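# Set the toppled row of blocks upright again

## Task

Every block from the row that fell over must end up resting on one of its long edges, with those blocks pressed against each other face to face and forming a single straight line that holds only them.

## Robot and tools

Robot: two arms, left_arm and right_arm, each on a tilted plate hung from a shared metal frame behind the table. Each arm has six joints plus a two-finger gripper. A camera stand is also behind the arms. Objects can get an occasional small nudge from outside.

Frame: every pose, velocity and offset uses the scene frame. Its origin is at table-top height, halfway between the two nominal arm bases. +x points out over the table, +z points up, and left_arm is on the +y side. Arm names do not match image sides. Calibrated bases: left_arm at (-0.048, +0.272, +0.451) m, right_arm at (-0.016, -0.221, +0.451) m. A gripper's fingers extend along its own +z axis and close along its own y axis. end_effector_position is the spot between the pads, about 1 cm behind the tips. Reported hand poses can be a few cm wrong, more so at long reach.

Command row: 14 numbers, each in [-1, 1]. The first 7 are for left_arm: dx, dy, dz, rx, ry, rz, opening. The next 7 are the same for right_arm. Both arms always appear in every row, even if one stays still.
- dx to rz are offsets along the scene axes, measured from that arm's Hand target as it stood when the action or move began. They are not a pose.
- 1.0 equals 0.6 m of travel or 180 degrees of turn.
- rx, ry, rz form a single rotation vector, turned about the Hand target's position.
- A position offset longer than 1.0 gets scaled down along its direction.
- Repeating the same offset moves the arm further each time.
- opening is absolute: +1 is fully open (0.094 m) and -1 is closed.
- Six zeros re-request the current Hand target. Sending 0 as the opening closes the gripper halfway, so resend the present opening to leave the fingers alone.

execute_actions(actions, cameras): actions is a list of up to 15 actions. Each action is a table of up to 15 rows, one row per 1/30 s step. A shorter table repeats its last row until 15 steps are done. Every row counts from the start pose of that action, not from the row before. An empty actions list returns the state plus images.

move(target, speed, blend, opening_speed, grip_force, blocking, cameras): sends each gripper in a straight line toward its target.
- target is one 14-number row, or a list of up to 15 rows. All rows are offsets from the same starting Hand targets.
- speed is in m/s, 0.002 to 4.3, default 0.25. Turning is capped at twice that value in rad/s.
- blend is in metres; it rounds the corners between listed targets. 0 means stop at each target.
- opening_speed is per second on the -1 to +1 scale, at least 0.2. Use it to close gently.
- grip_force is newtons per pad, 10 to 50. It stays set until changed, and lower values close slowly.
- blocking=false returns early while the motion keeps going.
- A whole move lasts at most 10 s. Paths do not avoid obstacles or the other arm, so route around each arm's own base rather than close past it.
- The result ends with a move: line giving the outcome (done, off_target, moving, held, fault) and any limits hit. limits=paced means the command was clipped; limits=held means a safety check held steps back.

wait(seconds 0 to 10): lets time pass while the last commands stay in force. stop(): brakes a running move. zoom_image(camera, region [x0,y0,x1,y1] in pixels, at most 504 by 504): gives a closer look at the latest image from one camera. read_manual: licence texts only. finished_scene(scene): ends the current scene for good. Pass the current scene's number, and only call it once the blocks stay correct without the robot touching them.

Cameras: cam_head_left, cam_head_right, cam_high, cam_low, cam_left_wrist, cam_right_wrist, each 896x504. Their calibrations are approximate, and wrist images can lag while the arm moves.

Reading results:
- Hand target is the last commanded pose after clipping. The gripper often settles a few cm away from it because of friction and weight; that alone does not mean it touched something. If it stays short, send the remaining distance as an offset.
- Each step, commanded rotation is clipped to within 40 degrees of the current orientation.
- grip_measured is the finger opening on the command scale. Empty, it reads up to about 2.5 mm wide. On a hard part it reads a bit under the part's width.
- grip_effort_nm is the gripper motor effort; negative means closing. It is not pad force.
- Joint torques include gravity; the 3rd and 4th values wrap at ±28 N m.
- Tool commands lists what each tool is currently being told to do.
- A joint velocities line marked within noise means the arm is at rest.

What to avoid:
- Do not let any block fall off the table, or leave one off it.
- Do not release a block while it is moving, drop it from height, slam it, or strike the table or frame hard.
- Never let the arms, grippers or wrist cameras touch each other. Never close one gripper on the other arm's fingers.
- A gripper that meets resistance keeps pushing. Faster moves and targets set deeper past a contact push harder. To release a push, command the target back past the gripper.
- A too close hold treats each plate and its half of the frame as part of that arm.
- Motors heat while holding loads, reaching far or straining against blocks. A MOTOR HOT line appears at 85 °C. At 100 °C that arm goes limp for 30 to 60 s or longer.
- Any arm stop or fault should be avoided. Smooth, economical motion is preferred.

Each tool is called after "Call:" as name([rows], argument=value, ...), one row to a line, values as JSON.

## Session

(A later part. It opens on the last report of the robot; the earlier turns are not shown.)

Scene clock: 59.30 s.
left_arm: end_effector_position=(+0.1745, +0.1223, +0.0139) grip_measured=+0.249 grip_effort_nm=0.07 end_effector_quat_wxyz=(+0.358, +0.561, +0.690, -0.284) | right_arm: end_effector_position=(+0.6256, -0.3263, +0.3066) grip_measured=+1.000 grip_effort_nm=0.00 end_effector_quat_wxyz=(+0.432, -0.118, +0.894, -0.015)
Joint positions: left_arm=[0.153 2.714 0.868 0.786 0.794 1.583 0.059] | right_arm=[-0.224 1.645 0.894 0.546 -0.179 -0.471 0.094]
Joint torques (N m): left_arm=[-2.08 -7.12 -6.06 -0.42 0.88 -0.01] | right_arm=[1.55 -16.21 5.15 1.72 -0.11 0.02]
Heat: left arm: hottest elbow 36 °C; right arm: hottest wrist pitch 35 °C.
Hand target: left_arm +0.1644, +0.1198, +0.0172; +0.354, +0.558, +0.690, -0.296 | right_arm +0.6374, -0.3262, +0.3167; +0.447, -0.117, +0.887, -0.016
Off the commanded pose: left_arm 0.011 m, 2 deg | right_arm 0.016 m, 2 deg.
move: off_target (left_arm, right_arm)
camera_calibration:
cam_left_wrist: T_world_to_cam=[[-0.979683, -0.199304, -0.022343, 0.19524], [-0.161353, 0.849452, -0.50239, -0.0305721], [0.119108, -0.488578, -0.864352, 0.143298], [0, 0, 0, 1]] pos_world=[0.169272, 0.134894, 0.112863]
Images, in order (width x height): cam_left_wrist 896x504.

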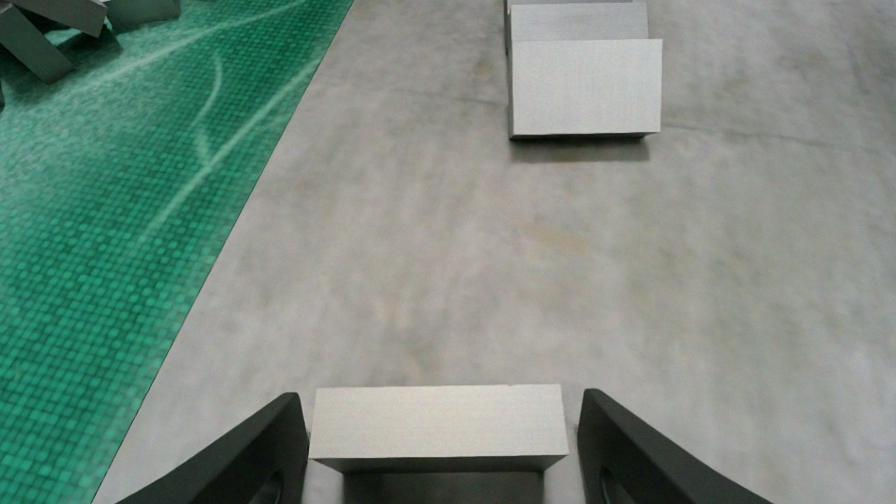

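Call:
move([
  [-0.0117, 0.0533, 0.039, 0, 0, 0, 0.25, 0, 0, 0, 0, 0, 0, 1],
  [-0.0157, -0.0997, 0.1213, 0.2994, 0.0596, 0, 0.4, 0, 0, 0, 0, 0, 0, 1],
  [-0.0173, -0.1577, 0.0447, 0.2994, 0.0596, 0, 0.4, 0, 0, 0, 0, 0, 0, 1],
], speed=[0.12, 0.25, 0.2], blend=[0.01, 0.02, 0], cameras=["cam_left_wrist"])

Scene clock: 68.10 s.
left_arm: end_effector_position=(+0.1626, +0.0299, +0.0413) grip_measured=+0.399 grip_effort_nm=0.07 end_effector_quat_wxyz=(+0.003, +0.626, +0.780, +0.004) | right_arm: end_effector_position=(+0.6256, -0.3263, +0.3066) grip_measured=+1.000 grip_effort_nm=0.00 end_effector_quat_wxyz=(+0.432, -0.118, +0.894, -0.015)
Joint positions: left_arm=[-0.583 2.555 0.889 0.391 -0.461 0.865 0.066] | right_arm=[-0.224 1.645 0.894 0.546 -0.179 -0.471 0.094]
Joint torques (N m): left_arm=[-8 -9.99 -2.69 -0.29 -0.02 -0.28] | right_arm=[1.67 -16.03 5.24 1.77 -0.1 0.02]
Heat: left arm: hottest elbow 36 °C; right arm: hottest wrist pitch 35 °C.
Hand target: left_arm +0.1540, +0.0252, +0.0440; +0.000, +0.629, +0.778, -0.001 | right_arm +0.6374, -0.3262, +0.3167; +0.447, -0.117, +0.887, -0.016
Off the commanded pose: left_arm 0.010 m, 1 deg | right_arm 0.016 m, 2 deg.
move: off_target (right_arm); blend cut to 0 m at target 2; target 2's new opening was sent with left_arm's hand 0.013 m and 1 deg from that target
camera_calibration:
cam_left_wrist: T_world_to_cam=[[-0.979624, -0.200623, -0.00928499, 0.165338], [-0.186738, 0.892858, 0.409798, 0.0249634], [-0.0739248, 0.403182, -0.912129, 0.129936], [0, 0, 0, 1]] pos_world=[0.176236, -0.041506, 0.109824]
Images, in order (width x height): cam_left_wrist 896x504.

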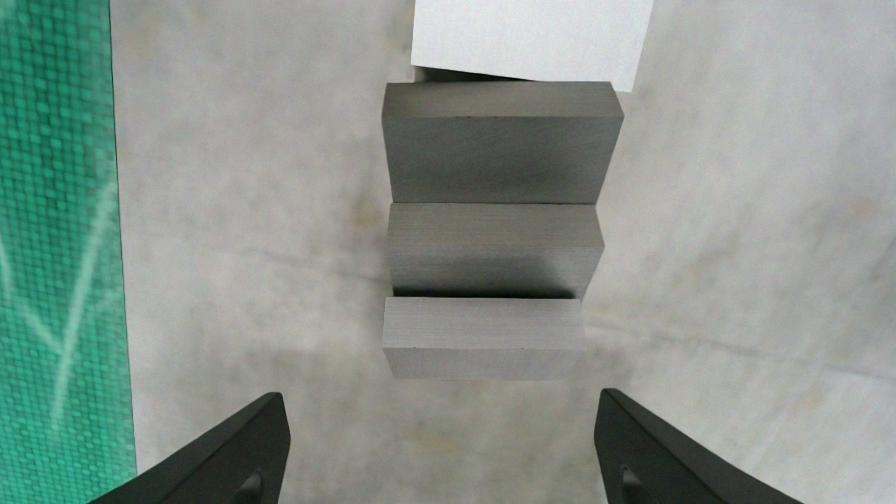

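Call:
move(target=[-0.0083, -0.0012, -0.02, 0, 0, 0, 0.4, 0, 0, 0, 0, 0, 0, 1], speed=0.1, cameras=["cam_left_wrist"])

Scene clock: 72.27 s.
left_arm: end_effector_position=(+0.1544, +0.0286, +0.0309) grip_measured=+0.399 grip_effort_nm=0.07 end_effector_quat_wxyz=(-0.003, +0.628, +0.778, +0.003) | right_arm: end_effector_position=(+0.6256, -0.3263, +0.3066) grip_measured=+1.000 grip_effort_nm=0.00 end_effector_quat_wxyz=(+0.432, -0.118, +0.894, -0.015)
Joint positions: left_arm=[-0.583 2.59 0.911 0.391 -0.461 0.865 0.066] | right_arm=[-0.224 1.645 0.894 0.546 -0.179 -0.471 0.094]
Joint torques (N m): left_arm=[-7.47 -9.7 -2.74 0.54 0.07 -0.2] | right_arm=[1.49 -16.15 5.22 1.81 -0.1 0.03]
Heat: left arm: hottest elbow 36 °C; right arm: hottest wrist pitch 35 °C.
Hand target: left_arm +0.1490, +0.0245, +0.0320; +0.000, +0.629, +0.778, -0.001 | right_arm +0.6374, -0.3262, +0.3167; +0.447, -0.117, +0.887, -0.016
Off the commanded pose: left_arm 0.007 m, 1 deg | right_arm 0.016 m, 2 deg.
move: off_target (right_arm)
camera_calibration:
cam_left_wrist: T_world_to_cam=[[-0.980867, -0.194677, 0.000346735, 0.156688], [-0.176803, 0.891551, 0.416987, 0.0270575], [-0.081487, 0.408947, -0.908912, 0.121297], [0, 0, 0, 1]] pos_world=[0.168358, -0.0432239, 0.0989118]
Images, in order (width x height): cam_left_wrist 896x504.

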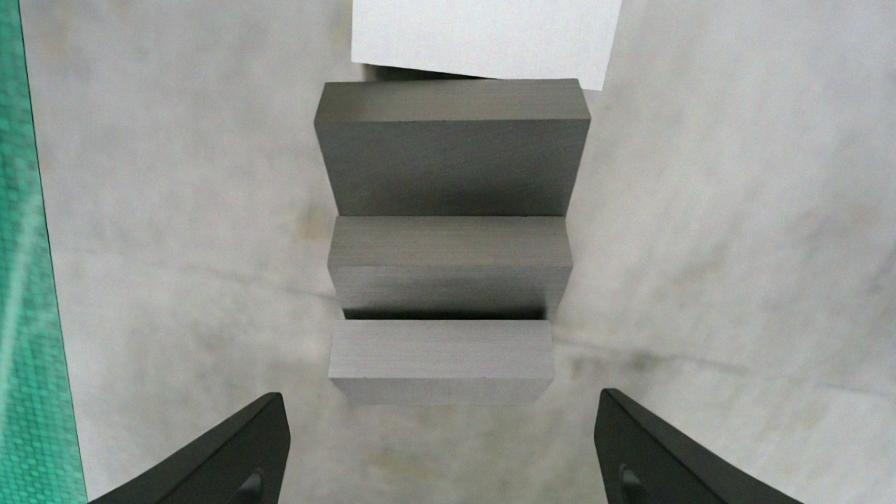

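Call:
move(target=[0, -0.001, -0.0215, 0, 0, 0, 0.4, 0, 0, 0, 0, 0, 0, 1], speed=0.06, cameras=["cam_left_wrist"])

Scene clock: 73.90 s.
left_arm: end_effector_position=(+0.1520, +0.0242, +0.0206) grip_measured=+0.399 grip_effort_nm=0.07 end_effector_quat_wxyz=(-0.003, +0.629, +0.778, +0.003) | right_arm: end_effector_position=(+0.6256, -0.3263, +0.3066) grip_measured=+1.000 grip_effort_nm=0.00 end_effector_quat_wxyz=(+0.432, -0.118, +0.894, -0.015)
Joint positions: left_arm=[-0.583 2.621 0.94 0.391 -0.461 0.865 0.066] | right_arm=[-0.224 1.645 0.894 0.546 -0.179 -0.471 0.094]
Joint torques (N m): left_arm=[-6.42 -9.64 -2.77 0.98 0.22 -0.04] | right_arm=[1.67 -16.32 5.15 1.73 -0.09 0.04]
Heat: left arm: hottest elbow 36 °C; right arm: hottest wrist pitch 35 °C.
Hand target: left_arm +0.1490, +0.0239, +0.0191; +0.000, +0.629, +0.778, -0.001 | right_arm +0.6374, -0.3262, +0.3167; +0.447, -0.117, +0.887, -0.016
Off the commanded pose: left_arm 0.003 m, 1 deg | right_arm 0.016 m, 2 deg.
move: off_target (right_arm)
camera_calibration:
cam_left_wrist: T_world_to_cam=[[-0.980999, -0.194006, 0.00138374, 0.153425], [-0.175692, 0.891377, 0.417827, 0.0347177], [-0.0822943, 0.409645, -0.908525, 0.113622], [0, 0, 0, 1]] pos_world=[0.16596, -0.0477261, 0.0885104]
Images, in order (width x height): cam_left_wrist 896x504.

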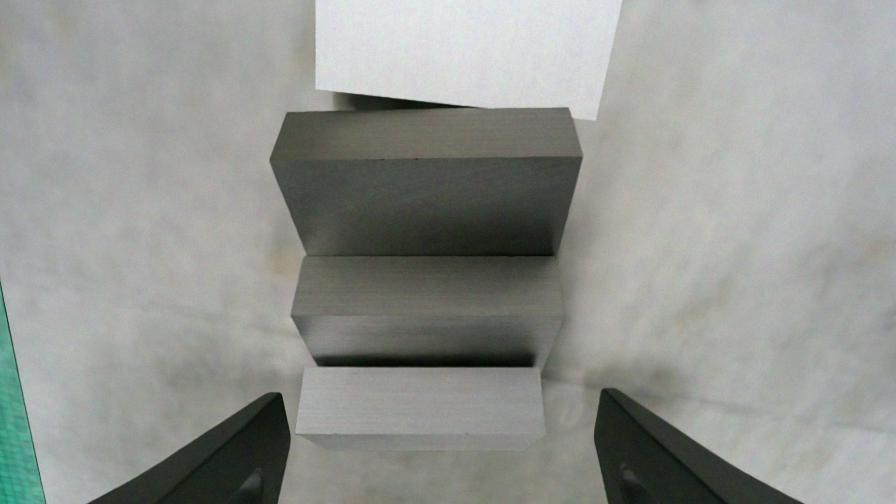

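Call:
move(target=[0.0067, 0.006, -0.0043, 0, 0, 0, 0.4, 0, 0, 0, 0, 0, 0, 1], speed=0.06, cameras=["cam_left_wrist"])

Scene clock: 75.57 s.
left_arm: end_effector_position=(+0.1531, +0.0285, +0.0184) grip_measured=+0.399 grip_effort_nm=0.07 end_effector_quat_wxyz=(-0.006, +0.625, +0.781, +0.002) | right_arm: end_effector_position=(+0.6256, -0.3263, +0.3066) grip_measured=+1.000 grip_effort_nm=0.00 end_effector_quat_wxyz=(+0.432, -0.118, +0.894, -0.015)
Joint positions: left_arm=[-0.569 2.621 0.94 0.391 -0.456 0.867 0.066] | right_arm=[-0.224 1.645 0.894 0.546 -0.179 -0.471 0.094]
Joint torques (N m): left_arm=[-6.3 -9.7 -2.62 1.11 0.25 -0.02] | right_arm=[1.44 -16.26 5.15 1.73 -0.11 0.02]
Heat: left arm: hottest elbow 35 °C; right arm: hottest wrist pitch 35 °C.
Hand target: left_arm +0.1531, +0.0275, +0.0165; +0.000, +0.629, +0.778, -0.001 | right_arm +0.6374, -0.3262, +0.3167; +0.447, -0.117, +0.887, -0.016
Off the commanded pose: left_arm 0.002 m, 1 deg | right_arm 0.016 m, 2 deg.
move: off_target (right_arm)
camera_calibration:
cam_left_wrist: T_world_to_cam=[[-0.978911, -0.204191, 0.00626404, 0.155233], [-0.18267, 0.888642, 0.420651, 0.0330932], [-0.0914596, 0.410635, -0.907201, 0.11133], [0, 0, 0, 1]] pos_world=[0.168187, -0.0434266, 0.0861053]
Images, in order (width x height): cam_left_wrist 896x504.

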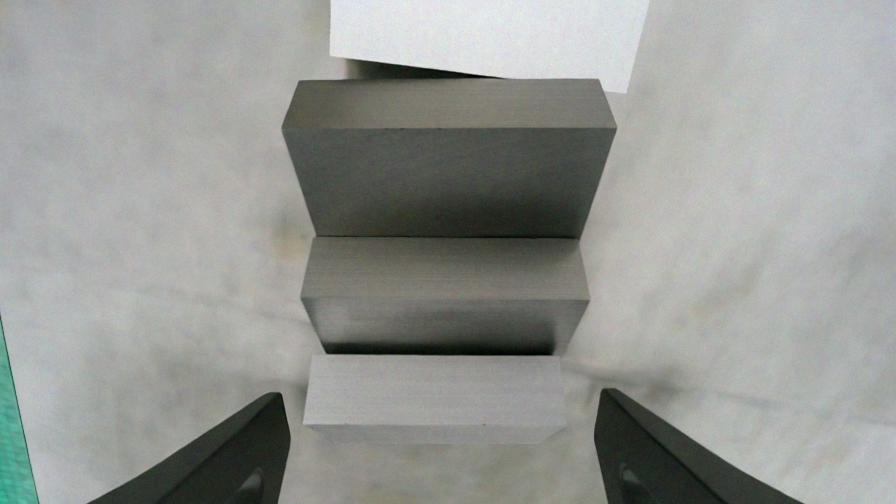

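Call:
move(target=[0, 0, 0, 0, 0, 0, -0.11, 0, 0, 0, 0, 0, 0, 1], speed=0.05, opening_speed=0.6, cameras=["cam_left_wrist"])

Scene clock: 77.63 s.
left_arm: end_effector_position=(+0.1540, +0.0286, +0.0179) grip_measured=-0.106 grip_effort_nm=-0.71 end_effector_quat_wxyz=(-0.006, +0.625, +0.781, +0.002) | right_arm: end_effector_position=(+0.6256, -0.3263, +0.3066) grip_measured=+1.000 grip_effort_nm=-0.01 end_effector_quat_wxyz=(+0.432, -0.118, +0.894, -0.015)
Joint positions: left_arm=[-0.568 2.621 0.941 0.391 -0.456 0.87 0.042] | right_arm=[-0.224 1.645 0.894 0.546 -0.179 -0.471 0.094]
Joint velocities: left_arm=[-0.005 -0.005 0.002 -0.017 0.022 -0.022 -0.004] | right_arm=[within noise]
Joint torques (N m): left_arm=[-6.3 -9.64 -2.67 1.13 0.24 -0.01] | right_arm=[1.55 -16.21 5.08 1.78 -0.11 0.04]
Heat: left arm: hottest elbow 35 °C; right arm: hottest wrist pitch 35 °C.
Hand target: left_arm +0.1531, +0.0275, +0.0165; +0.000, +0.629, +0.778, -0.001 | right_arm +0.6374, -0.3262, +0.3167; +0.447, -0.117, +0.887, -0.016
Off the commanded pose: left_arm 0.002 m, 1 deg | right_arm 0.016 m, 2 deg.
move: off_target (right_arm)
camera_calibration:
cam_left_wrist: T_world_to_cam=[[-0.979136, -0.203135, 0.00545146, 0.15619], [-0.182062, 0.888844, 0.420488, 0.0332803], [-0.0902612, 0.410722, -0.907282, 0.110717], [0, 0, 0, 1]] pos_world=[0.168983, -0.0433271, 0.0856057]
Images, in order (width x height): cam_left_wrist 896x504.

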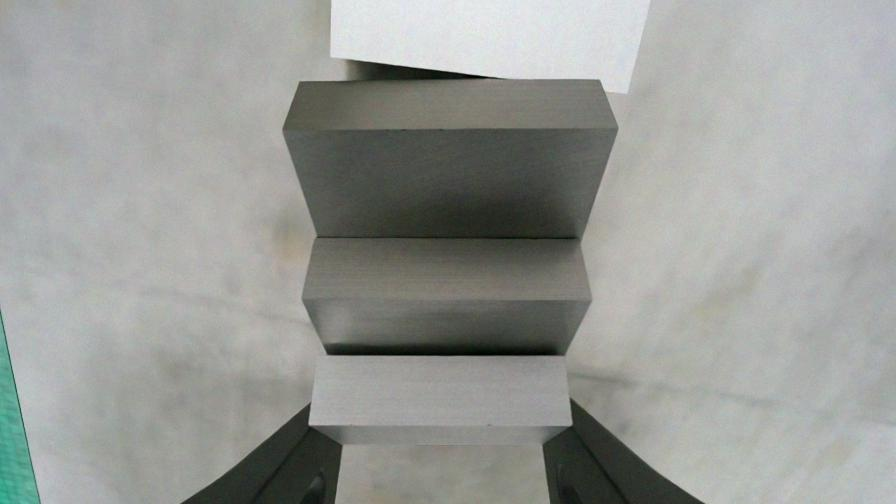

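Call:
move([
  [0, 0, 0.1, 0, 0, 0, -0.11, 0, 0, 0, 0, 0, 0, 1],
  [0.0122, 0.2, 0.105, -0.245, -0.0488, 0, -0.11, 0, 0, 0, 0, 0, 0, 1],
  [0.0122, 0.1885, 0.028, -0.245, -0.0488, 0, -0.11, 0, 0, 0, 0, 0, 0, 1],
], speed=[0.1, 0.22, 0.15], blend=[0.015, 0.015, 0], cameras=["cam_left_wrist"])

Scene clock: 85.37 s.
left_arm: end_effector_position=(+0.1696, +0.1443, +0.0293) grip_measured=-0.110 grip_effort_nm=-0.80 end_effector_quat_wxyz=(+0.296, +0.582, +0.721, -0.232) | right_arm: end_effector_position=(+0.6256, -0.3263, +0.3066) grip_measured=+1.000 grip_effort_nm=0.00 end_effector_quat_wxyz=(+0.432, -0.118, +0.894, -0.015)
Joint positions: left_arm=[0.141 2.634 0.756 0.832 0.61 1.562 0.042] | right_arm=[-0.224 1.645 0.894 0.546 -0.179 -0.471 0.094]
Joint velocities: left_arm=[-0.005 -0.015 -0.022 -0.012 -0.066 0.007 -0.004] | right_arm=[within noise]
Joint torques (N m): left_arm=[-2.2 -7.24 -6.17 -0.31 0.94 -0.02] | right_arm=[1.67 -15.91 5.12 1.8 -0.1 0.01]
Heat: left arm: hottest elbow 35 °C; right arm: hottest wrist pitch 35 °C.
Hand target: left_arm +0.1604, +0.1406, +0.0333; +0.294, +0.581, +0.718, -0.245 | right_arm +0.6374, -0.3262, +0.3167; +0.447, -0.117, +0.887, -0.016
Off the commanded pose: left_arm 0.011 m, 2 deg | right_arm 0.016 m, 2 deg.
move: off_target (left_arm, right_arm)
camera_calibration:
cam_left_wrist: T_world_to_cam=[[-0.97906, -0.202666, -0.0191665, 0.195596], [-0.184107, 0.921698, -0.341435, -0.0535031], [0.0868629, -0.330757, -0.93971, 0.152906], [0, 0, 0, 1]] pos_world=[0.168368, 0.139529, 0.129169]
Images, in order (width x height): cam_left_wrist 896x504.

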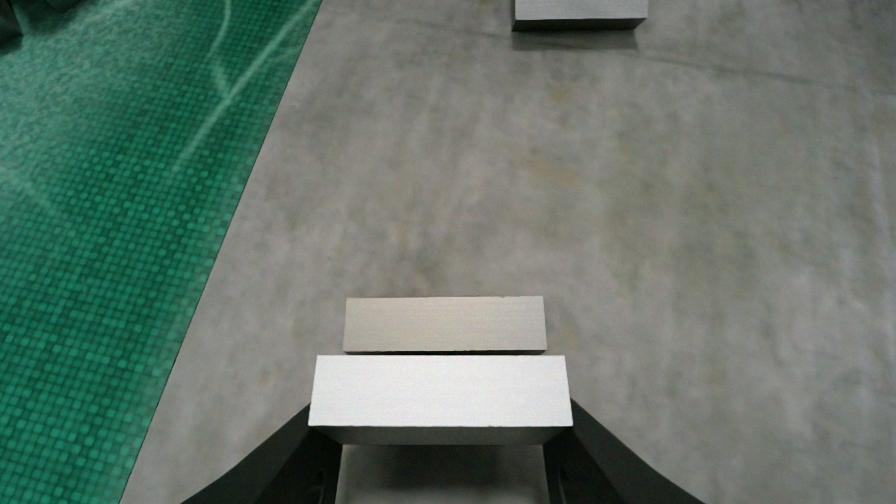

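Call:
move(target=[0.0007, -0.0033, -0.0245, 0, 0, 0, -0.11, 0, 0, 0, 0, 0, 0, 1], speed=0.06, cameras=["cam_left_wrist"])

Scene clock: 90.47 s.
left_arm: end_effector_position=(+0.1707, +0.1421, +0.0150) grip_measured=-0.107 grip_effort_nm=-0.74 end_effector_quat_wxyz=(+0.296, +0.582, +0.721, -0.232) | right_arm: end_effector_position=(+0.6256, -0.3263, +0.3066) grip_measured=+1.000 grip_effort_nm=0.00 end_effector_quat_wxyz=(+0.432, -0.118, +0.894, -0.015)
Joint positions: left_arm=[0.141 2.665 0.797 0.822 0.61 1.563 0.042] | right_arm=[-0.224 1.645 0.894 0.546 -0.179 -0.471 0.094]
Joint velocities: left_arm=[-0.015 -0.015 -0.007 -0.007 -0.007 -0.007 -0.004] | right_arm=[within noise]
Joint torques (N m): left_arm=[-2.14 -7.12 -6.11 -0.32 0.94 -0.01] | right_arm=[1.67 -16.09 5.14 1.77 -0.12 0]
Heat: left arm: hottest elbow 36 °C; right arm: hottest wrist pitch 35 °C.
Hand target: left_arm +0.1608, +0.1386, +0.0186; +0.294, +0.581, +0.718, -0.245 | right_arm +0.6374, -0.3262, +0.3167; +0.447, -0.117, +0.887, -0.016
Off the commanded pose: left_arm 0.011 m, 2 deg | right_arm 0.016 m, 2 deg.
move: off_target (left_arm, right_arm)
camera_calibration:
cam_left_wrist: T_world_to_cam=[[-0.979263, -0.201571, -0.0203106, 0.195768], [-0.182697, 0.921973, -0.341449, -0.0565013], [0.0875521, -0.330658, -0.939681, 0.138435], [0, 0, 0, 1]] pos_world=[0.169266, 0.137329, 0.114769]
Images, in order (width x height): cam_left_wrist 896x504.

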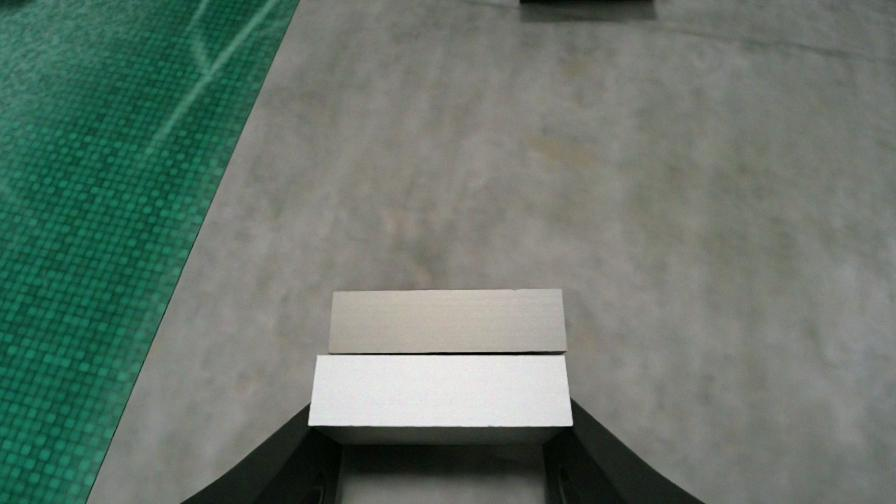

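Call:
move(target=[0, 0.0005, -0.0042, 0, 0, 0, -0.11, 0, 0, 0, 0, 0, 0, 1], speed=0.03)

Call:
move(target=[0, 0, -0.0033, 0, 0, 0, -0.11, 0, 0, 0, 0, 0, 0, 1], speed=0.03, cameras=["cam_left_wrist"])

Scene clock: 92.03 s.
left_arm: end_effector_position=(+0.1714, +0.1415, +0.0134) grip_measured=-0.105 grip_effort_nm=-0.71 end_effector_quat_wxyz=(+0.297, +0.582, +0.720, -0.233) | right_arm: end_effector_position=(+0.6256, -0.3263, +0.3066) grip_measured=+1.000 grip_effort_nm=0.00 end_effector_quat_wxyz=(+0.432, -0.118, +0.894, -0.015)
Joint positions: left_arm=[0.141 2.668 0.803 0.819 0.613 1.563 0.042] | right_arm=[-0.224 1.645 0.894 0.546 -0.179 -0.471 0.094]
Joint torques (N m): left_arm=[-2.08 -7.06 -6.04 -0.32 0.91 -0.01] | right_arm=[1.61 -15.91 5.18 1.74 -0.1 0.01]
Heat: left arm: hottest elbow 36 °C; right arm: hottest wrist pitch 35 °C.
Hand target: left_arm +0.1608, +0.1389, +0.0161; +0.294, +0.581, +0.718, -0.245 | right_arm +0.6374, -0.3262, +0.3167; +0.447, -0.117, +0.887, -0.016
Off the commanded pose: left_arm 0.011 m, 1 deg | right_arm 0.016 m, 2 deg.
move: off_target (left_arm, right_arm)

Scene clock: 93.03 s.
left_arm: end_effector_position=(+0.1705, +0.1414, +0.0129) grip_measured=-0.109 grip_effort_nm=-0.80 end_effector_quat_wxyz=(+0.296, +0.578, +0.723, -0.235) | right_arm: end_effector_position=(+0.6256, -0.3263, +0.3066) grip_measured=+1.000 grip_effort_nm=0.00 end_effector_quat_wxyz=(+0.432, -0.118, +0.894, -0.015)
Joint positions: left_arm=[0.143 2.671 0.805 0.819 0.616 1.554 0.042] | right_arm=[-0.224 1.645 0.894 0.546 -0.179 -0.471 0.094]
Joint torques (N m): left_arm=[-1.96 -6.89 -5.76 -0.43 0.78 0] | right_arm=[1.73 -15.91 5.18 1.72 -0.09 0.03]
Heat: left arm: hottest elbow 36 °C; right arm: hottest wrist pitch 35 °C.
Hand target: left_arm +0.1608, +0.1389, +0.0141; +0.294, +0.581, +0.718, -0.245 | right_arm +0.6374, -0.3262, +0.3167; +0.447, -0.117, +0.887, -0.016
Off the commanded pose: left_arm 0.010 m, 1 deg | right_arm 0.016 m, 2 deg.
move: off_target (right_arm)
camera_calibration:
cam_left_wrist: T_world_to_cam=[[-0.977821, -0.209089, -0.0121326, 0.196097], [-0.192027, 0.91814, -0.346618, -0.0544518], [0.0836135, -0.336601, -0.937928, 0.137705], [0, 0, 0, 1]] pos_world=[0.169778, 0.137348, 0.112662]
Images, in order (width x height): cam_left_wrist 896x504.

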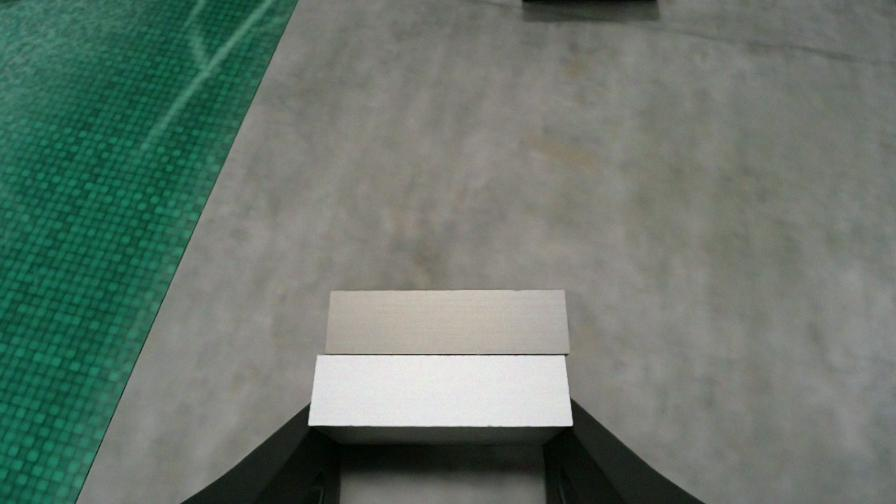

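Call:
move(target=[0, 0, 0.0012, 0, 0, 0, 0.25, 0, 0, 0, 0, 0, 0, 1], speed=0.03, opening_speed=0.6, cameras=["cam_left_wrist"])

Scene clock: 94.67 s.
left_arm: end_effector_position=(+0.1705, +0.1412, +0.0130) grip_measured=+0.249 grip_effort_nm=0.07 end_effector_quat_wxyz=(+0.297, +0.578, +0.723, -0.236) | right_arm: end_effector_position=(+0.6256, -0.3263, +0.3066) grip_measured=+1.000 grip_effort_nm=0.00 end_effector_quat_wxyz=(+0.432, -0.118, +0.894, -0.015)
Joint positions: left_arm=[0.143 2.671 0.805 0.819 0.618 1.554 0.059] | right_arm=[-0.224 1.645 0.894 0.546 -0.179 -0.471 0.094]
Joint torques (N m): left_arm=[-2.02 -7.06 -5.9 -0.39 0.72 0] | right_arm=[1.49 -16.26 5.14 1.72 -0.1 0.03]
Heat: left arm: hottest elbow 36 °C; right arm: hottest wrist pitch 35 °C.
Hand target: left_arm +0.1608, +0.1389, +0.0148; +0.294, +0.581, +0.718, -0.245 | right_arm +0.6374, -0.3262, +0.3167; +0.447, -0.117, +0.887, -0.016
Off the commanded pose: left_arm 0.010 m, 1 deg | right_arm 0.016 m, 2 deg.
move: off_target (right_arm)
camera_calibration:
cam_left_wrist: T_world_to_cam=[[-0.977816, -0.209114, -0.0121306, 0.196102], [-0.191924, 0.917624, -0.348041, -0.054173], [0.0839114, -0.337991, -0.937401, 0.137973], [0, 0, 0, 1]] pos_world=[0.169777, 0.137352, 0.112861]
Images, in order (width x height): cam_left_wrist 896x504.

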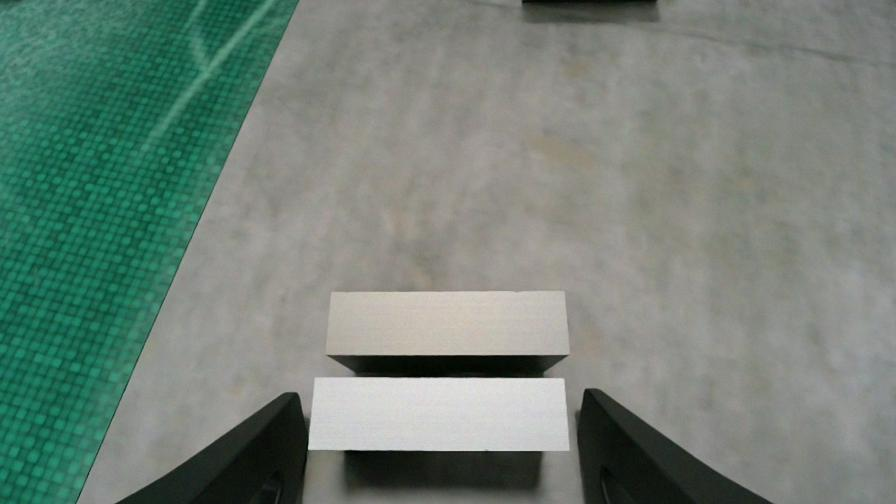

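Call:
move([
  [-0.0103, 0.052, 0.0533, 0, 0, 0, 0.4, 0, 0, 0, 0, 0, 0, 1],
  [-0.0097, -0.148, 0.1337, 0.245, 0.0488, 0, 0.4, 0, 0, 0, 0, 0, 0, 1],
  [-0.0148, -0.2298, 0.0437, 0.245, 0.0488, 0, 0.4, 0, 0, 0, 0, 0, 0, 1],
], speed=[0.12, 0.25, 0.2], blend=[0.01, 0.02, 0], cameras=["cam_left_wrist"])

Scene clock: 99.90 s.
left_arm: end_effector_position=(+0.1605, +0.0057, +0.0378) grip_measured=+0.399 grip_effort_nm=0.07 end_effector_quat_wxyz=(+0.003, +0.626, +0.780, +0.003) | right_arm: end_effector_position=(+0.6256, -0.3263, +0.3066) grip_measured=+1.000 grip_effort_nm=0.00 end_effector_quat_wxyz=(+0.432, -0.118, +0.894, -0.015)
Joint positions: left_arm=[-0.632 2.578 0.943 0.335 -0.473 0.812 0.066] | right_arm=[-0.224 1.645 0.894 0.546 -0.179 -0.471 0.094]
Joint torques (N m): left_arm=[-8.41 -10.46 -2.29 -0.34 -0.02 -0.26] | right_arm=[1.55 -16.15 5.12 1.73 -0.1 0.03]
Heat: left arm: hottest elbow 36 °C; right arm: hottest wrist pitch 35 °C.
Hand target: left_arm +0.1519, +0.0010, +0.0410; +0.000, +0.629, +0.778, -0.001 | right_arm +0.6374, -0.3262, +0.3167; +0.447, -0.117, +0.887, -0.016
Off the commanded pose: left_arm 0.010 m, 1 deg | right_arm 0.016 m, 2 deg.
move: off_target (right_arm)
camera_calibration:
cam_left_wrist: T_world_to_cam=[[-0.979527, -0.201163, -0.00771852, 0.158297], [-0.186648, 0.893147, 0.409208, 0.0476062], [-0.0754238, 0.402271, -0.912408, 0.136543], [0, 0, 0, 1]] pos_world=[0.174241, -0.0656032, 0.106324]
Images, in order (width x height): cam_left_wrist 896x504.

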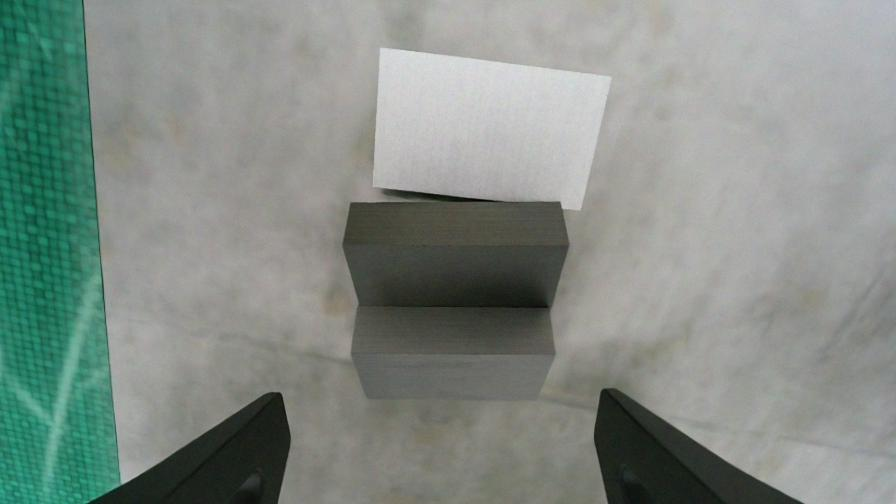

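Call:
move(target=[0.0022, 0.0075, -0.02, 0, 0, 0, 0.4, 0, 0, 0, 0, 0, 0, 1], speed=0.1, cameras=["cam_left_wrist"])

Scene clock: 102.77 s.
left_arm: end_effector_position=(+0.1572, +0.0040, +0.0315) grip_measured=+0.399 grip_effort_nm=0.07 end_effector_quat_wxyz=(+0.001, +0.627, +0.779, +0.003) | right_arm: end_effector_position=(+0.6256, -0.3263, +0.3066) grip_measured=+1.000 grip_effort_nm=0.00 end_effector_quat_wxyz=(+0.432, -0.118, +0.894, -0.015)
Joint positions: left_arm=[-0.632 2.598 0.958 0.335 -0.473 0.812 0.066] | right_arm=[-0.224 1.645 0.894 0.546 -0.179 -0.471 0.094]
Joint torques (N m): left_arm=[-6.53 -10.05 -2.17 0.59 0.24 -0.01] | right_arm=[1.55 -15.85 5.16 1.74 -0.11 0.02]
Heat: left arm: hottest elbow 36 °C; right arm: hottest wrist pitch 35 °C.
Hand target: left_arm +0.1532, +0.0055, +0.0290; +0.000, +0.629, +0.778, -0.001 | right_arm +0.6374, -0.3262, +0.3167; +0.447, -0.117, +0.887, -0.016
Off the commanded pose: left_arm 0.005 m, 1 deg | right_arm 0.016 m, 2 deg.
move: off_target (right_arm)
camera_calibration:
cam_left_wrist: T_world_to_cam=[[-0.979966, -0.199109, -0.00474594, 0.15475], [-0.183363, 0.892655, 0.411759, 0.0505432], [-0.0777483, 0.40438, -0.911281, 0.13157], [0, 0, 0, 1]] pos_world=[0.171147, -0.0675098, 0.0998202]
Images, in order (width x height): cam_left_wrist 896x504.

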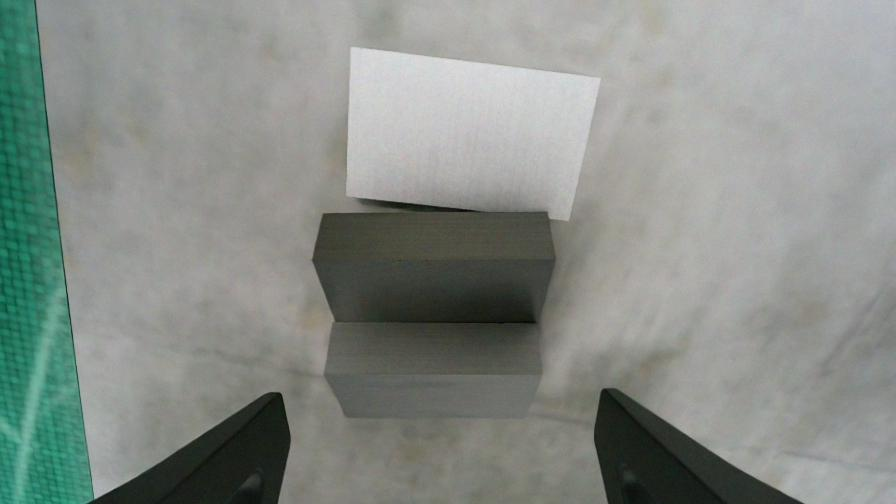

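Call:
move(target=[0.0055, 0.0067, -0.022, 0, 0, 0, 0.4, 0, 0, 0, 0, 0, 0, 1], speed=0.08, cameras=["cam_left_wrist"])

Scene clock: 104.47 s.
left_arm: end_effector_position=(+0.1590, +0.0101, +0.0179) grip_measured=+0.399 grip_effort_nm=0.07 end_effector_quat_wxyz=(-0.005, +0.624, +0.782, +0.002) | right_arm: end_effector_position=(+0.6256, -0.3263, +0.3066) grip_measured=+1.000 grip_effort_nm=0.00 end_effector_quat_wxyz=(+0.432, -0.118, +0.894, -0.015)
Joint positions: left_arm=[-0.601 2.622 0.983 0.335 -0.465 0.83 0.066] | right_arm=[-0.224 1.645 0.894 0.546 -0.179 -0.471 0.094]
Joint torques (N m): left_arm=[-6.65 -9.93 -2.4 1.26 0.25 -0.01] | right_arm=[1.49 -16.21 5.19 1.72 -0.11 0.02]
Heat: left arm: hottest elbow 36 °C; right arm: hottest wrist pitch 35 °C.
Hand target: left_arm +0.1565, +0.0096, +0.0158; +0.000, +0.629, +0.778, -0.001 | right_arm +0.6374, -0.3262, +0.3167; +0.447, -0.117, +0.887, -0.016
Off the commanded pose: left_arm 0.003 m, 1 deg | right_arm 0.016 m, 2 deg.
move: off_target (right_arm)
camera_calibration:
cam_left_wrist: T_world_to_cam=[[-0.978317, -0.207054, 0.00488707, 0.157288], [-0.185885, 0.888212, 0.420151, 0.051343], [-0.0913347, 0.410132, -0.907441, 0.118957], [0, 0, 0, 1]] pos_world=[0.174287, -0.0618245, 0.0856063]
Images, in order (width x height): cam_left_wrist 896x504.

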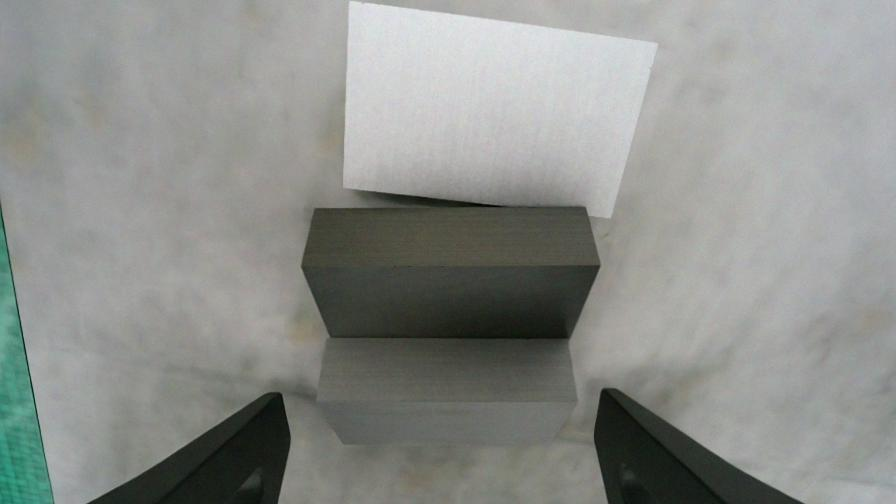

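Call:
move(target=[0, -0.0042, 0, 0, 0, 0, -0.11, 0, 0, 0, 0, 0, 0, 1], speed=0.05, opening_speed=0.5, cameras=["cam_left_wrist"])

Scene clock: 107.57 s.
left_arm: end_effector_position=(+0.1596, +0.0091, +0.0167) grip_measured=-0.104 grip_effort_nm=-0.71 end_effector_quat_wxyz=(-0.005, +0.625, +0.781, +0.002) | right_arm: end_effector_position=(+0.6256, -0.3263, +0.3066) grip_measured=+1.000 grip_effort_nm=0.00 end_effector_quat_wxyz=(+0.432, -0.118, +0.894, -0.015)
Joint positions: left_arm=[-0.601 2.625 0.987 0.335 -0.465 0.835 0.042] | right_arm=[-0.224 1.645 0.894 0.546 -0.179 -0.471 0.094]
Joint torques (N m): left_arm=[-7.06 -10.05 -2.4 1.01 0.19 -0.06] | right_arm=[1.67 -15.91 5.19 1.7 -0.11 0.02]
Heat: left arm: hottest elbow 35 °C; right arm: hottest wrist pitch 35 °C.
Hand target: left_arm +0.1565, +0.0070, +0.0158; +0.000, +0.629, +0.778, -0.001 | right_arm +0.6374, -0.3262, +0.3167; +0.447, -0.117, +0.887, -0.016
Off the commanded pose: left_arm 0.004 m, 1 deg | right_arm 0.016 m, 2 deg.
move: off_target (right_arm)
camera_calibration:
cam_left_wrist: T_world_to_cam=[[-0.979137, -0.203165, 0.00388177, 0.157747], [-0.182845, 0.889218, 0.419355, 0.0523707], [-0.0886501, 0.409896, -0.907814, 0.117846], [0, 0, 0, 1]] pos_world=[0.174479, -0.0628247, 0.0844077]
Images, in order (width x height): cam_left_wrist 896x504.

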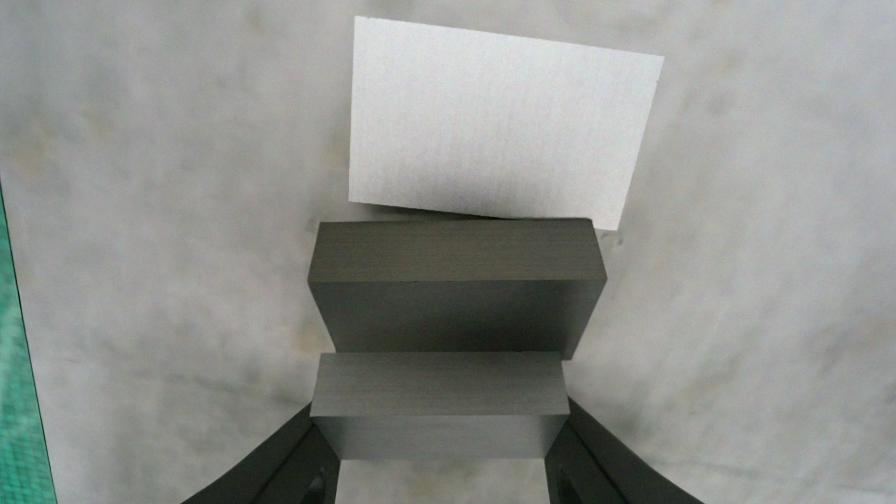

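Call:
move([
  [0, 0, 0.1, 0, 0, 0, -0.11, 0, 0, 0, 0, 0, 0, 1],
  [0.0, 0.265, 0.11, -0.2831, -0.0563, 0, -0.11, 0, 0, 0, 0, 0, 0, 1],
  [0.0, 0.2533, 0.0303, -0.2831, -0.0563, 0, -0.11, 0, 0, 0, 0, 0, 0, 1],
], speed=[0.1, 0.25, 0.15], blend=[0.015, 0.015, 0], cameras=["cam_left_wrist"])

Scene clock: 114.00 s.
left_arm: end_effector_position=(+0.1643, +0.1649, +0.0290) grip_measured=-0.106 grip_effort_nm=-0.75 end_effector_quat_wxyz=(+0.336, +0.567, +0.703, -0.268) | right_arm: end_effector_position=(+0.6256, -0.3263, +0.3066) grip_measured=+1.000 grip_effort_nm=0.00 end_effector_quat_wxyz=(+0.432, -0.118, +0.894, -0.015)
Joint positions: left_arm=[0.259 2.637 0.794 0.694 0.78 1.706 0.042] | right_arm=[-0.224 1.645 0.894 0.546 -0.179 -0.471 0.094]
Joint velocities: left_arm=[0.005 -0.015 -0.012 0.007 -0.007 -0.037 -0.004] | right_arm=[within noise]
Joint torques (N m): left_arm=[-1.85 -7.24 -6.3 -0.57 1 -0.02] | right_arm=[1.61 -16.09 5.18 1.72 -0.11 0.03]
Heat: left arm: hottest elbow 36 °C; right arm: hottest waist 34 °C.
Hand target: left_arm +0.1565, +0.1590, +0.0340; +0.336, +0.565, +0.699, -0.281 | right_arm +0.6374, -0.3262, +0.3167; +0.447, -0.117, +0.887, -0.016
Off the commanded pose: left_arm 0.011 m, 2 deg | right_arm 0.016 m, 2 deg.
move: off_target (left_arm, right_arm)
camera_calibration:
cam_left_wrist: T_world_to_cam=[[-0.979125, -0.202638, -0.0158744, 0.194358], [-0.174163, 0.876667, -0.448467, -0.0646663], [0.104793, -0.436341, -0.893658, 0.17295], [0, 0, 0, 1]] pos_world=[0.160915, 0.17154, 0.128643]
Images, in order (width x height): cam_left_wrist 896x504.

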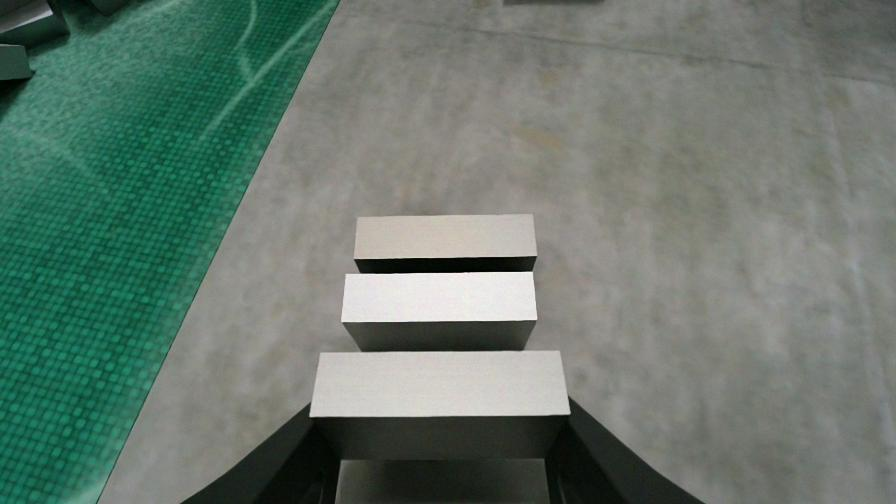

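Call:
move(target=[0.0025, -0.0118, -0.0208, 0, 0, 0, -0.11, 0, 0, 0, 0, 0, 0, 1], speed=0.06, cameras=["cam_left_wrist"])

Scene clock: 116.50 s.
left_arm: end_effector_position=(+0.1644, +0.1612, +0.0168) grip_measured=-0.108 grip_effort_nm=-0.79 end_effector_quat_wxyz=(+0.338, +0.569, +0.700, -0.267) | right_arm: end_effector_position=(+0.6256, -0.3263, +0.3066) grip_measured=+1.000 grip_effort_nm=0.00 end_effector_quat_wxyz=(+0.432, -0.118, +0.894, -0.015)
Joint positions: left_arm=[0.253 2.668 0.829 0.694 0.78 1.706 0.042] | right_arm=[-0.224 1.645 0.894 0.546 -0.179 -0.471 0.094]
Joint velocities: left_arm=[-0.015 0.015 0.002 0.002 -0.022 -0.007 -0.005] | right_arm=[within noise]
Joint torques (N m): left_arm=[-2.84 -7 -6.24 0.02 0.71 -0.25] | right_arm=[1.55 -16.09 5.2 1.81 -0.11 0.03]
Heat: left arm: hottest elbow 36 °C; right arm: hottest waist 34 °C.
Hand target: left_arm +0.1580, +0.1519, +0.0215; +0.336, +0.565, +0.699, -0.281 | right_arm +0.6374, -0.3262, +0.3167; +0.447, -0.117, +0.887, -0.016
Off the commanded pose: left_arm 0.012 m, 2 deg | right_arm 0.016 m, 2 deg.
move: off_target (left_arm, right_arm)
camera_calibration:
cam_left_wrist: T_world_to_cam=[[-0.979971, -0.197991, -0.0213488, 0.193048], [-0.167346, 0.876881, -0.450638, -0.0680225], [0.107943, -0.43804, -0.892452, 0.160202], [0, 0, 0, 1]] pos_world=[0.160505, 0.168044, 0.11644]
Images, in order (width x height): cam_left_wrist 896x504.

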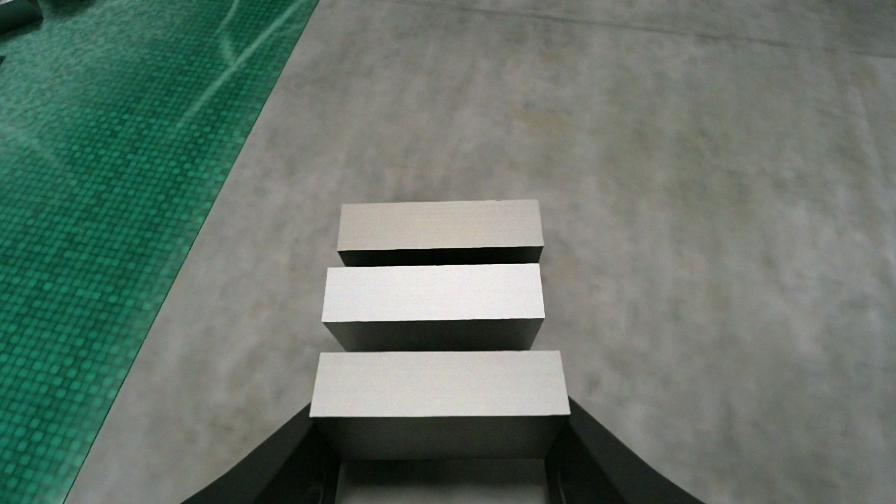

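Call:
move(target=[0.002, -0.0085, -0.0033, 0, 0, 0, -0.11, 0, 0, 0, 0, 0, 0, 1], speed=0.05, cameras=["cam_left_wrist"])

Scene clock: 118.57 s.
left_arm: end_effector_position=(+0.1640, +0.1552, +0.0159) grip_measured=-0.110 grip_effort_nm=-0.84 end_effector_quat_wxyz=(+0.336, +0.568, +0.700, -0.273) | right_arm: end_effector_position=(+0.6256, -0.3263, +0.3066) grip_measured=+1.000 grip_effort_nm=0.00 end_effector_quat_wxyz=(+0.432, -0.118, +0.894, -0.015)
Joint positions: left_arm=[0.238 2.674 0.835 0.694 0.779 1.689 0.042] | right_arm=[-0.224 1.645 0.894 0.546 -0.179 -0.471 0.094]
Joint torques (N m): left_arm=[-3.02 -6.89 -6.2 0.76 0.52 -0.28] | right_arm=[1.44 -15.85 5.14 1.77 -0.11 0.03]
Heat: left arm: hottest elbow 36 °C; right arm: hottest waist 34 °C.
Hand target: left_arm +0.1592, +0.1468, +0.0196; +0.336, +0.565, +0.699, -0.281 | right_arm +0.6374, -0.3262, +0.3167; +0.447, -0.117, +0.887, -0.016
Off the commanded pose: left_arm 0.010 m, 1 deg | right_arm 0.016 m, 2 deg.
move: off_target (right_arm)
camera_calibration:
cam_left_wrist: T_world_to_cam=[[-0.980691, -0.195293, -0.0102692, 0.191015], [-0.169199, 0.873644, -0.456199, -0.0623636], [0.0980644, -0.445653, -0.889818, 0.159493], [0, 0, 0, 1]] pos_world=[0.161134, 0.162866, 0.115431]
Images, in order (width x height): cam_left_wrist 896x504.

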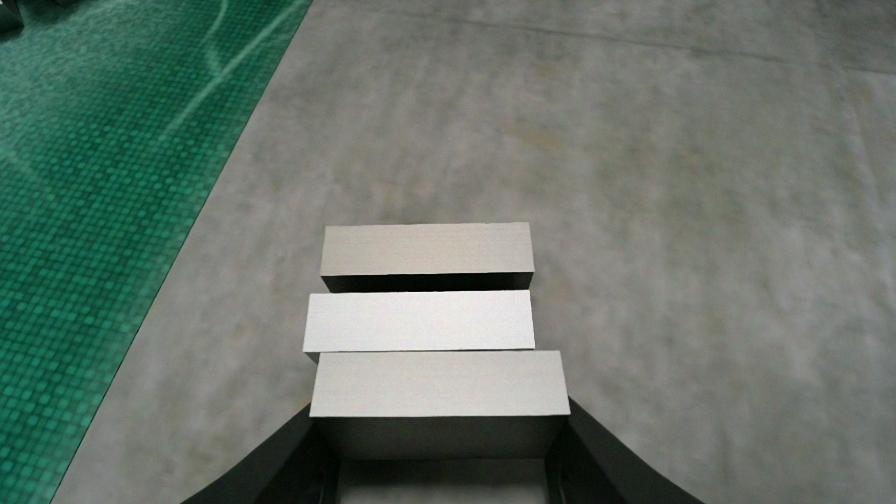

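Call:
move(target=[0.0085, 0.0025, 0, 0, 0, 0, -0.11, 0, 0, 0, 0, 0, 0, 1], speed=0.05, cameras=["cam_left_wrist"])

Scene clock: 120.30 s.
left_arm: end_effector_position=(+0.1668, +0.1558, +0.0141) grip_measured=-0.109 grip_effort_nm=-0.82 end_effector_quat_wxyz=(+0.338, +0.568, +0.700, -0.271) | right_arm: end_effector_position=(+0.6256, -0.3263, +0.3066) grip_measured=+1.000 grip_effort_nm=-0.01 end_effector_quat_wxyz=(+0.432, -0.118, +0.894, -0.015)
Joint positions: left_arm=[0.238 2.674 0.842 0.694 0.779 1.689 0.042] | right_arm=[-0.224 1.645 0.894 0.546 -0.179 -0.471 0.094]
Joint torques (N m): left_arm=[-2.96 -7.88 -6.23 0.08 0.52 -0.28] | right_arm=[1.44 -16.03 5.08 1.78 -0.1 0.03]
Heat: left arm: hottest elbow 36 °C; right arm: hottest waist 34 °C.
Hand target: left_arm +0.1643, +0.1483, +0.0196; +0.336, +0.565, +0.699, -0.281 | right_arm +0.6374, -0.3262, +0.3167; +0.447, -0.117, +0.887, -0.016
Off the commanded pose: left_arm 0.010 m, 1 deg | right_arm 0.016 m, 2 deg.
move: off_target (right_arm)
camera_calibration:
cam_left_wrist: T_world_to_cam=[[-0.980473, -0.195974, -0.0163185, 0.193998], [-0.167178, 0.874345, -0.455601, -0.0637596], [0.103554, -0.443977, -0.890034, 0.156753], [0, 0, 0, 1]] pos_world=[0.163318, 0.163361, 0.113633]
Images, in order (width x height): cam_left_wrist 896x504.

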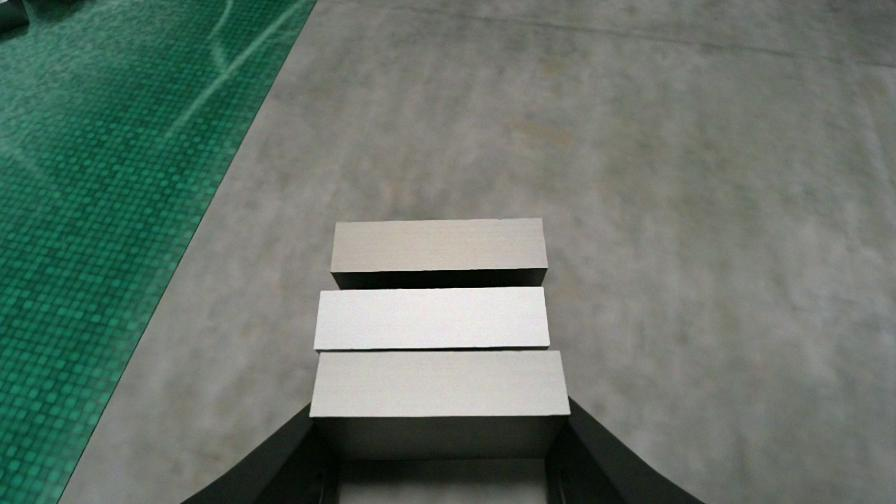

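Call:
move(target=[0, 0.001, -0.0042, 0, 0, 0, -0.11, 0, 0, 0, 0, 0, 0, 1], speed=0.03)

Call:
move(target=[0, 0, -0.0033, 0, 0, 0, -0.11, 0, 0, 0, 0, 0, 0, 1], speed=0.03, cameras=["cam_left_wrist"])

Scene clock: 121.77 s.
left_arm: end_effector_position=(+0.1682, +0.1561, +0.0132) grip_measured=-0.110 grip_effort_nm=-0.84 end_effector_quat_wxyz=(+0.337, +0.565, +0.703, -0.272) | right_arm: end_effector_position=(+0.6256, -0.3263, +0.3066) grip_measured=+1.000 grip_effort_nm=0.00 end_effector_quat_wxyz=(+0.432, -0.118, +0.894, -0.015)
Joint positions: left_arm=[0.238 2.674 0.845 0.694 0.779 1.677 0.042] | right_arm=[-0.224 1.645 0.894 0.546 -0.179 -0.471 0.094]
Joint torques (N m): left_arm=[-2.73 -7.53 -5.94 -0.16 0.56 -0.24] | right_arm=[1.85 -15.85 5.18 1.74 -0.11 0.03]
Heat: left arm: hottest elbow 36 °C; right arm: hottest waist 34 °C.
Hand target: left_arm +0.1643, +0.1489, +0.0170; +0.336, +0.565, +0.699, -0.281 | right_arm +0.6374, -0.3262, +0.3167; +0.447, -0.117, +0.887, -0.016
Off the commanded pose: left_arm 0.009 m, 1 deg | right_arm 0.016 m, 2 deg.
move: off_target (right_arm)

Scene clock: 122.77 s.
left_arm: end_effector_position=(+0.1682, +0.1561, +0.0132) grip_measured=-0.109 grip_effort_nm=-0.80 end_effector_quat_wxyz=(+0.337, +0.565, +0.703, -0.272) | right_arm: end_effector_position=(+0.6256, -0.3263, +0.3066) grip_measured=+1.000 grip_effort_nm=0.00 end_effector_quat_wxyz=(+0.432, -0.118, +0.894, -0.015)
Joint positions: left_arm=[0.238 2.674 0.845 0.694 0.779 1.677 0.042] | right_arm=[-0.224 1.645 0.894 0.546 -0.179 -0.471 0.094]
Joint velocities: left_arm=[-0.024 -0.005 0.002 0.002 -0.051 -0.051 -0.004] | right_arm=[within noise]
Joint torques (N m): left_arm=[-2.73 -7.3 -5.56 -0.24 0.57 -0.23] | right_arm=[1.55 -16.15 5.15 1.66 -0.09 0.01]
Heat: left arm: hottest elbow 36 °C; right arm: hottest waist 34 °C.
Hand target: left_arm +0.1643, +0.1489, +0.0151; +0.336, +0.565, +0.699, -0.281 | right_arm +0.6374, -0.3262, +0.3167; +0.447, -0.117, +0.887, -0.016
Off the commanded pose: left_arm 0.008 m, 1 deg | right_arm 0.016 m, 2 deg.
move: off_target (right_arm)
camera_calibration:
cam_left_wrist: T_world_to_cam=[[-0.978956, -0.203836, -0.00981096, 0.196334], [-0.177094, 0.872444, -0.455498, -0.062202], [0.101407, -0.444175, -0.890183, 0.156416], [0, 0, 0, 1]] pos_world=[0.165325, 0.163764, 0.112832]
Images, in order (width x height): cam_left_wrist 896x504.

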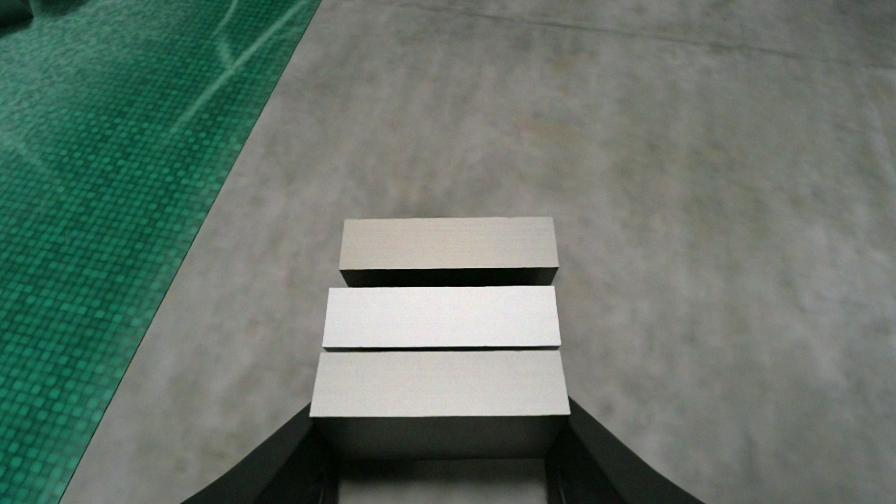

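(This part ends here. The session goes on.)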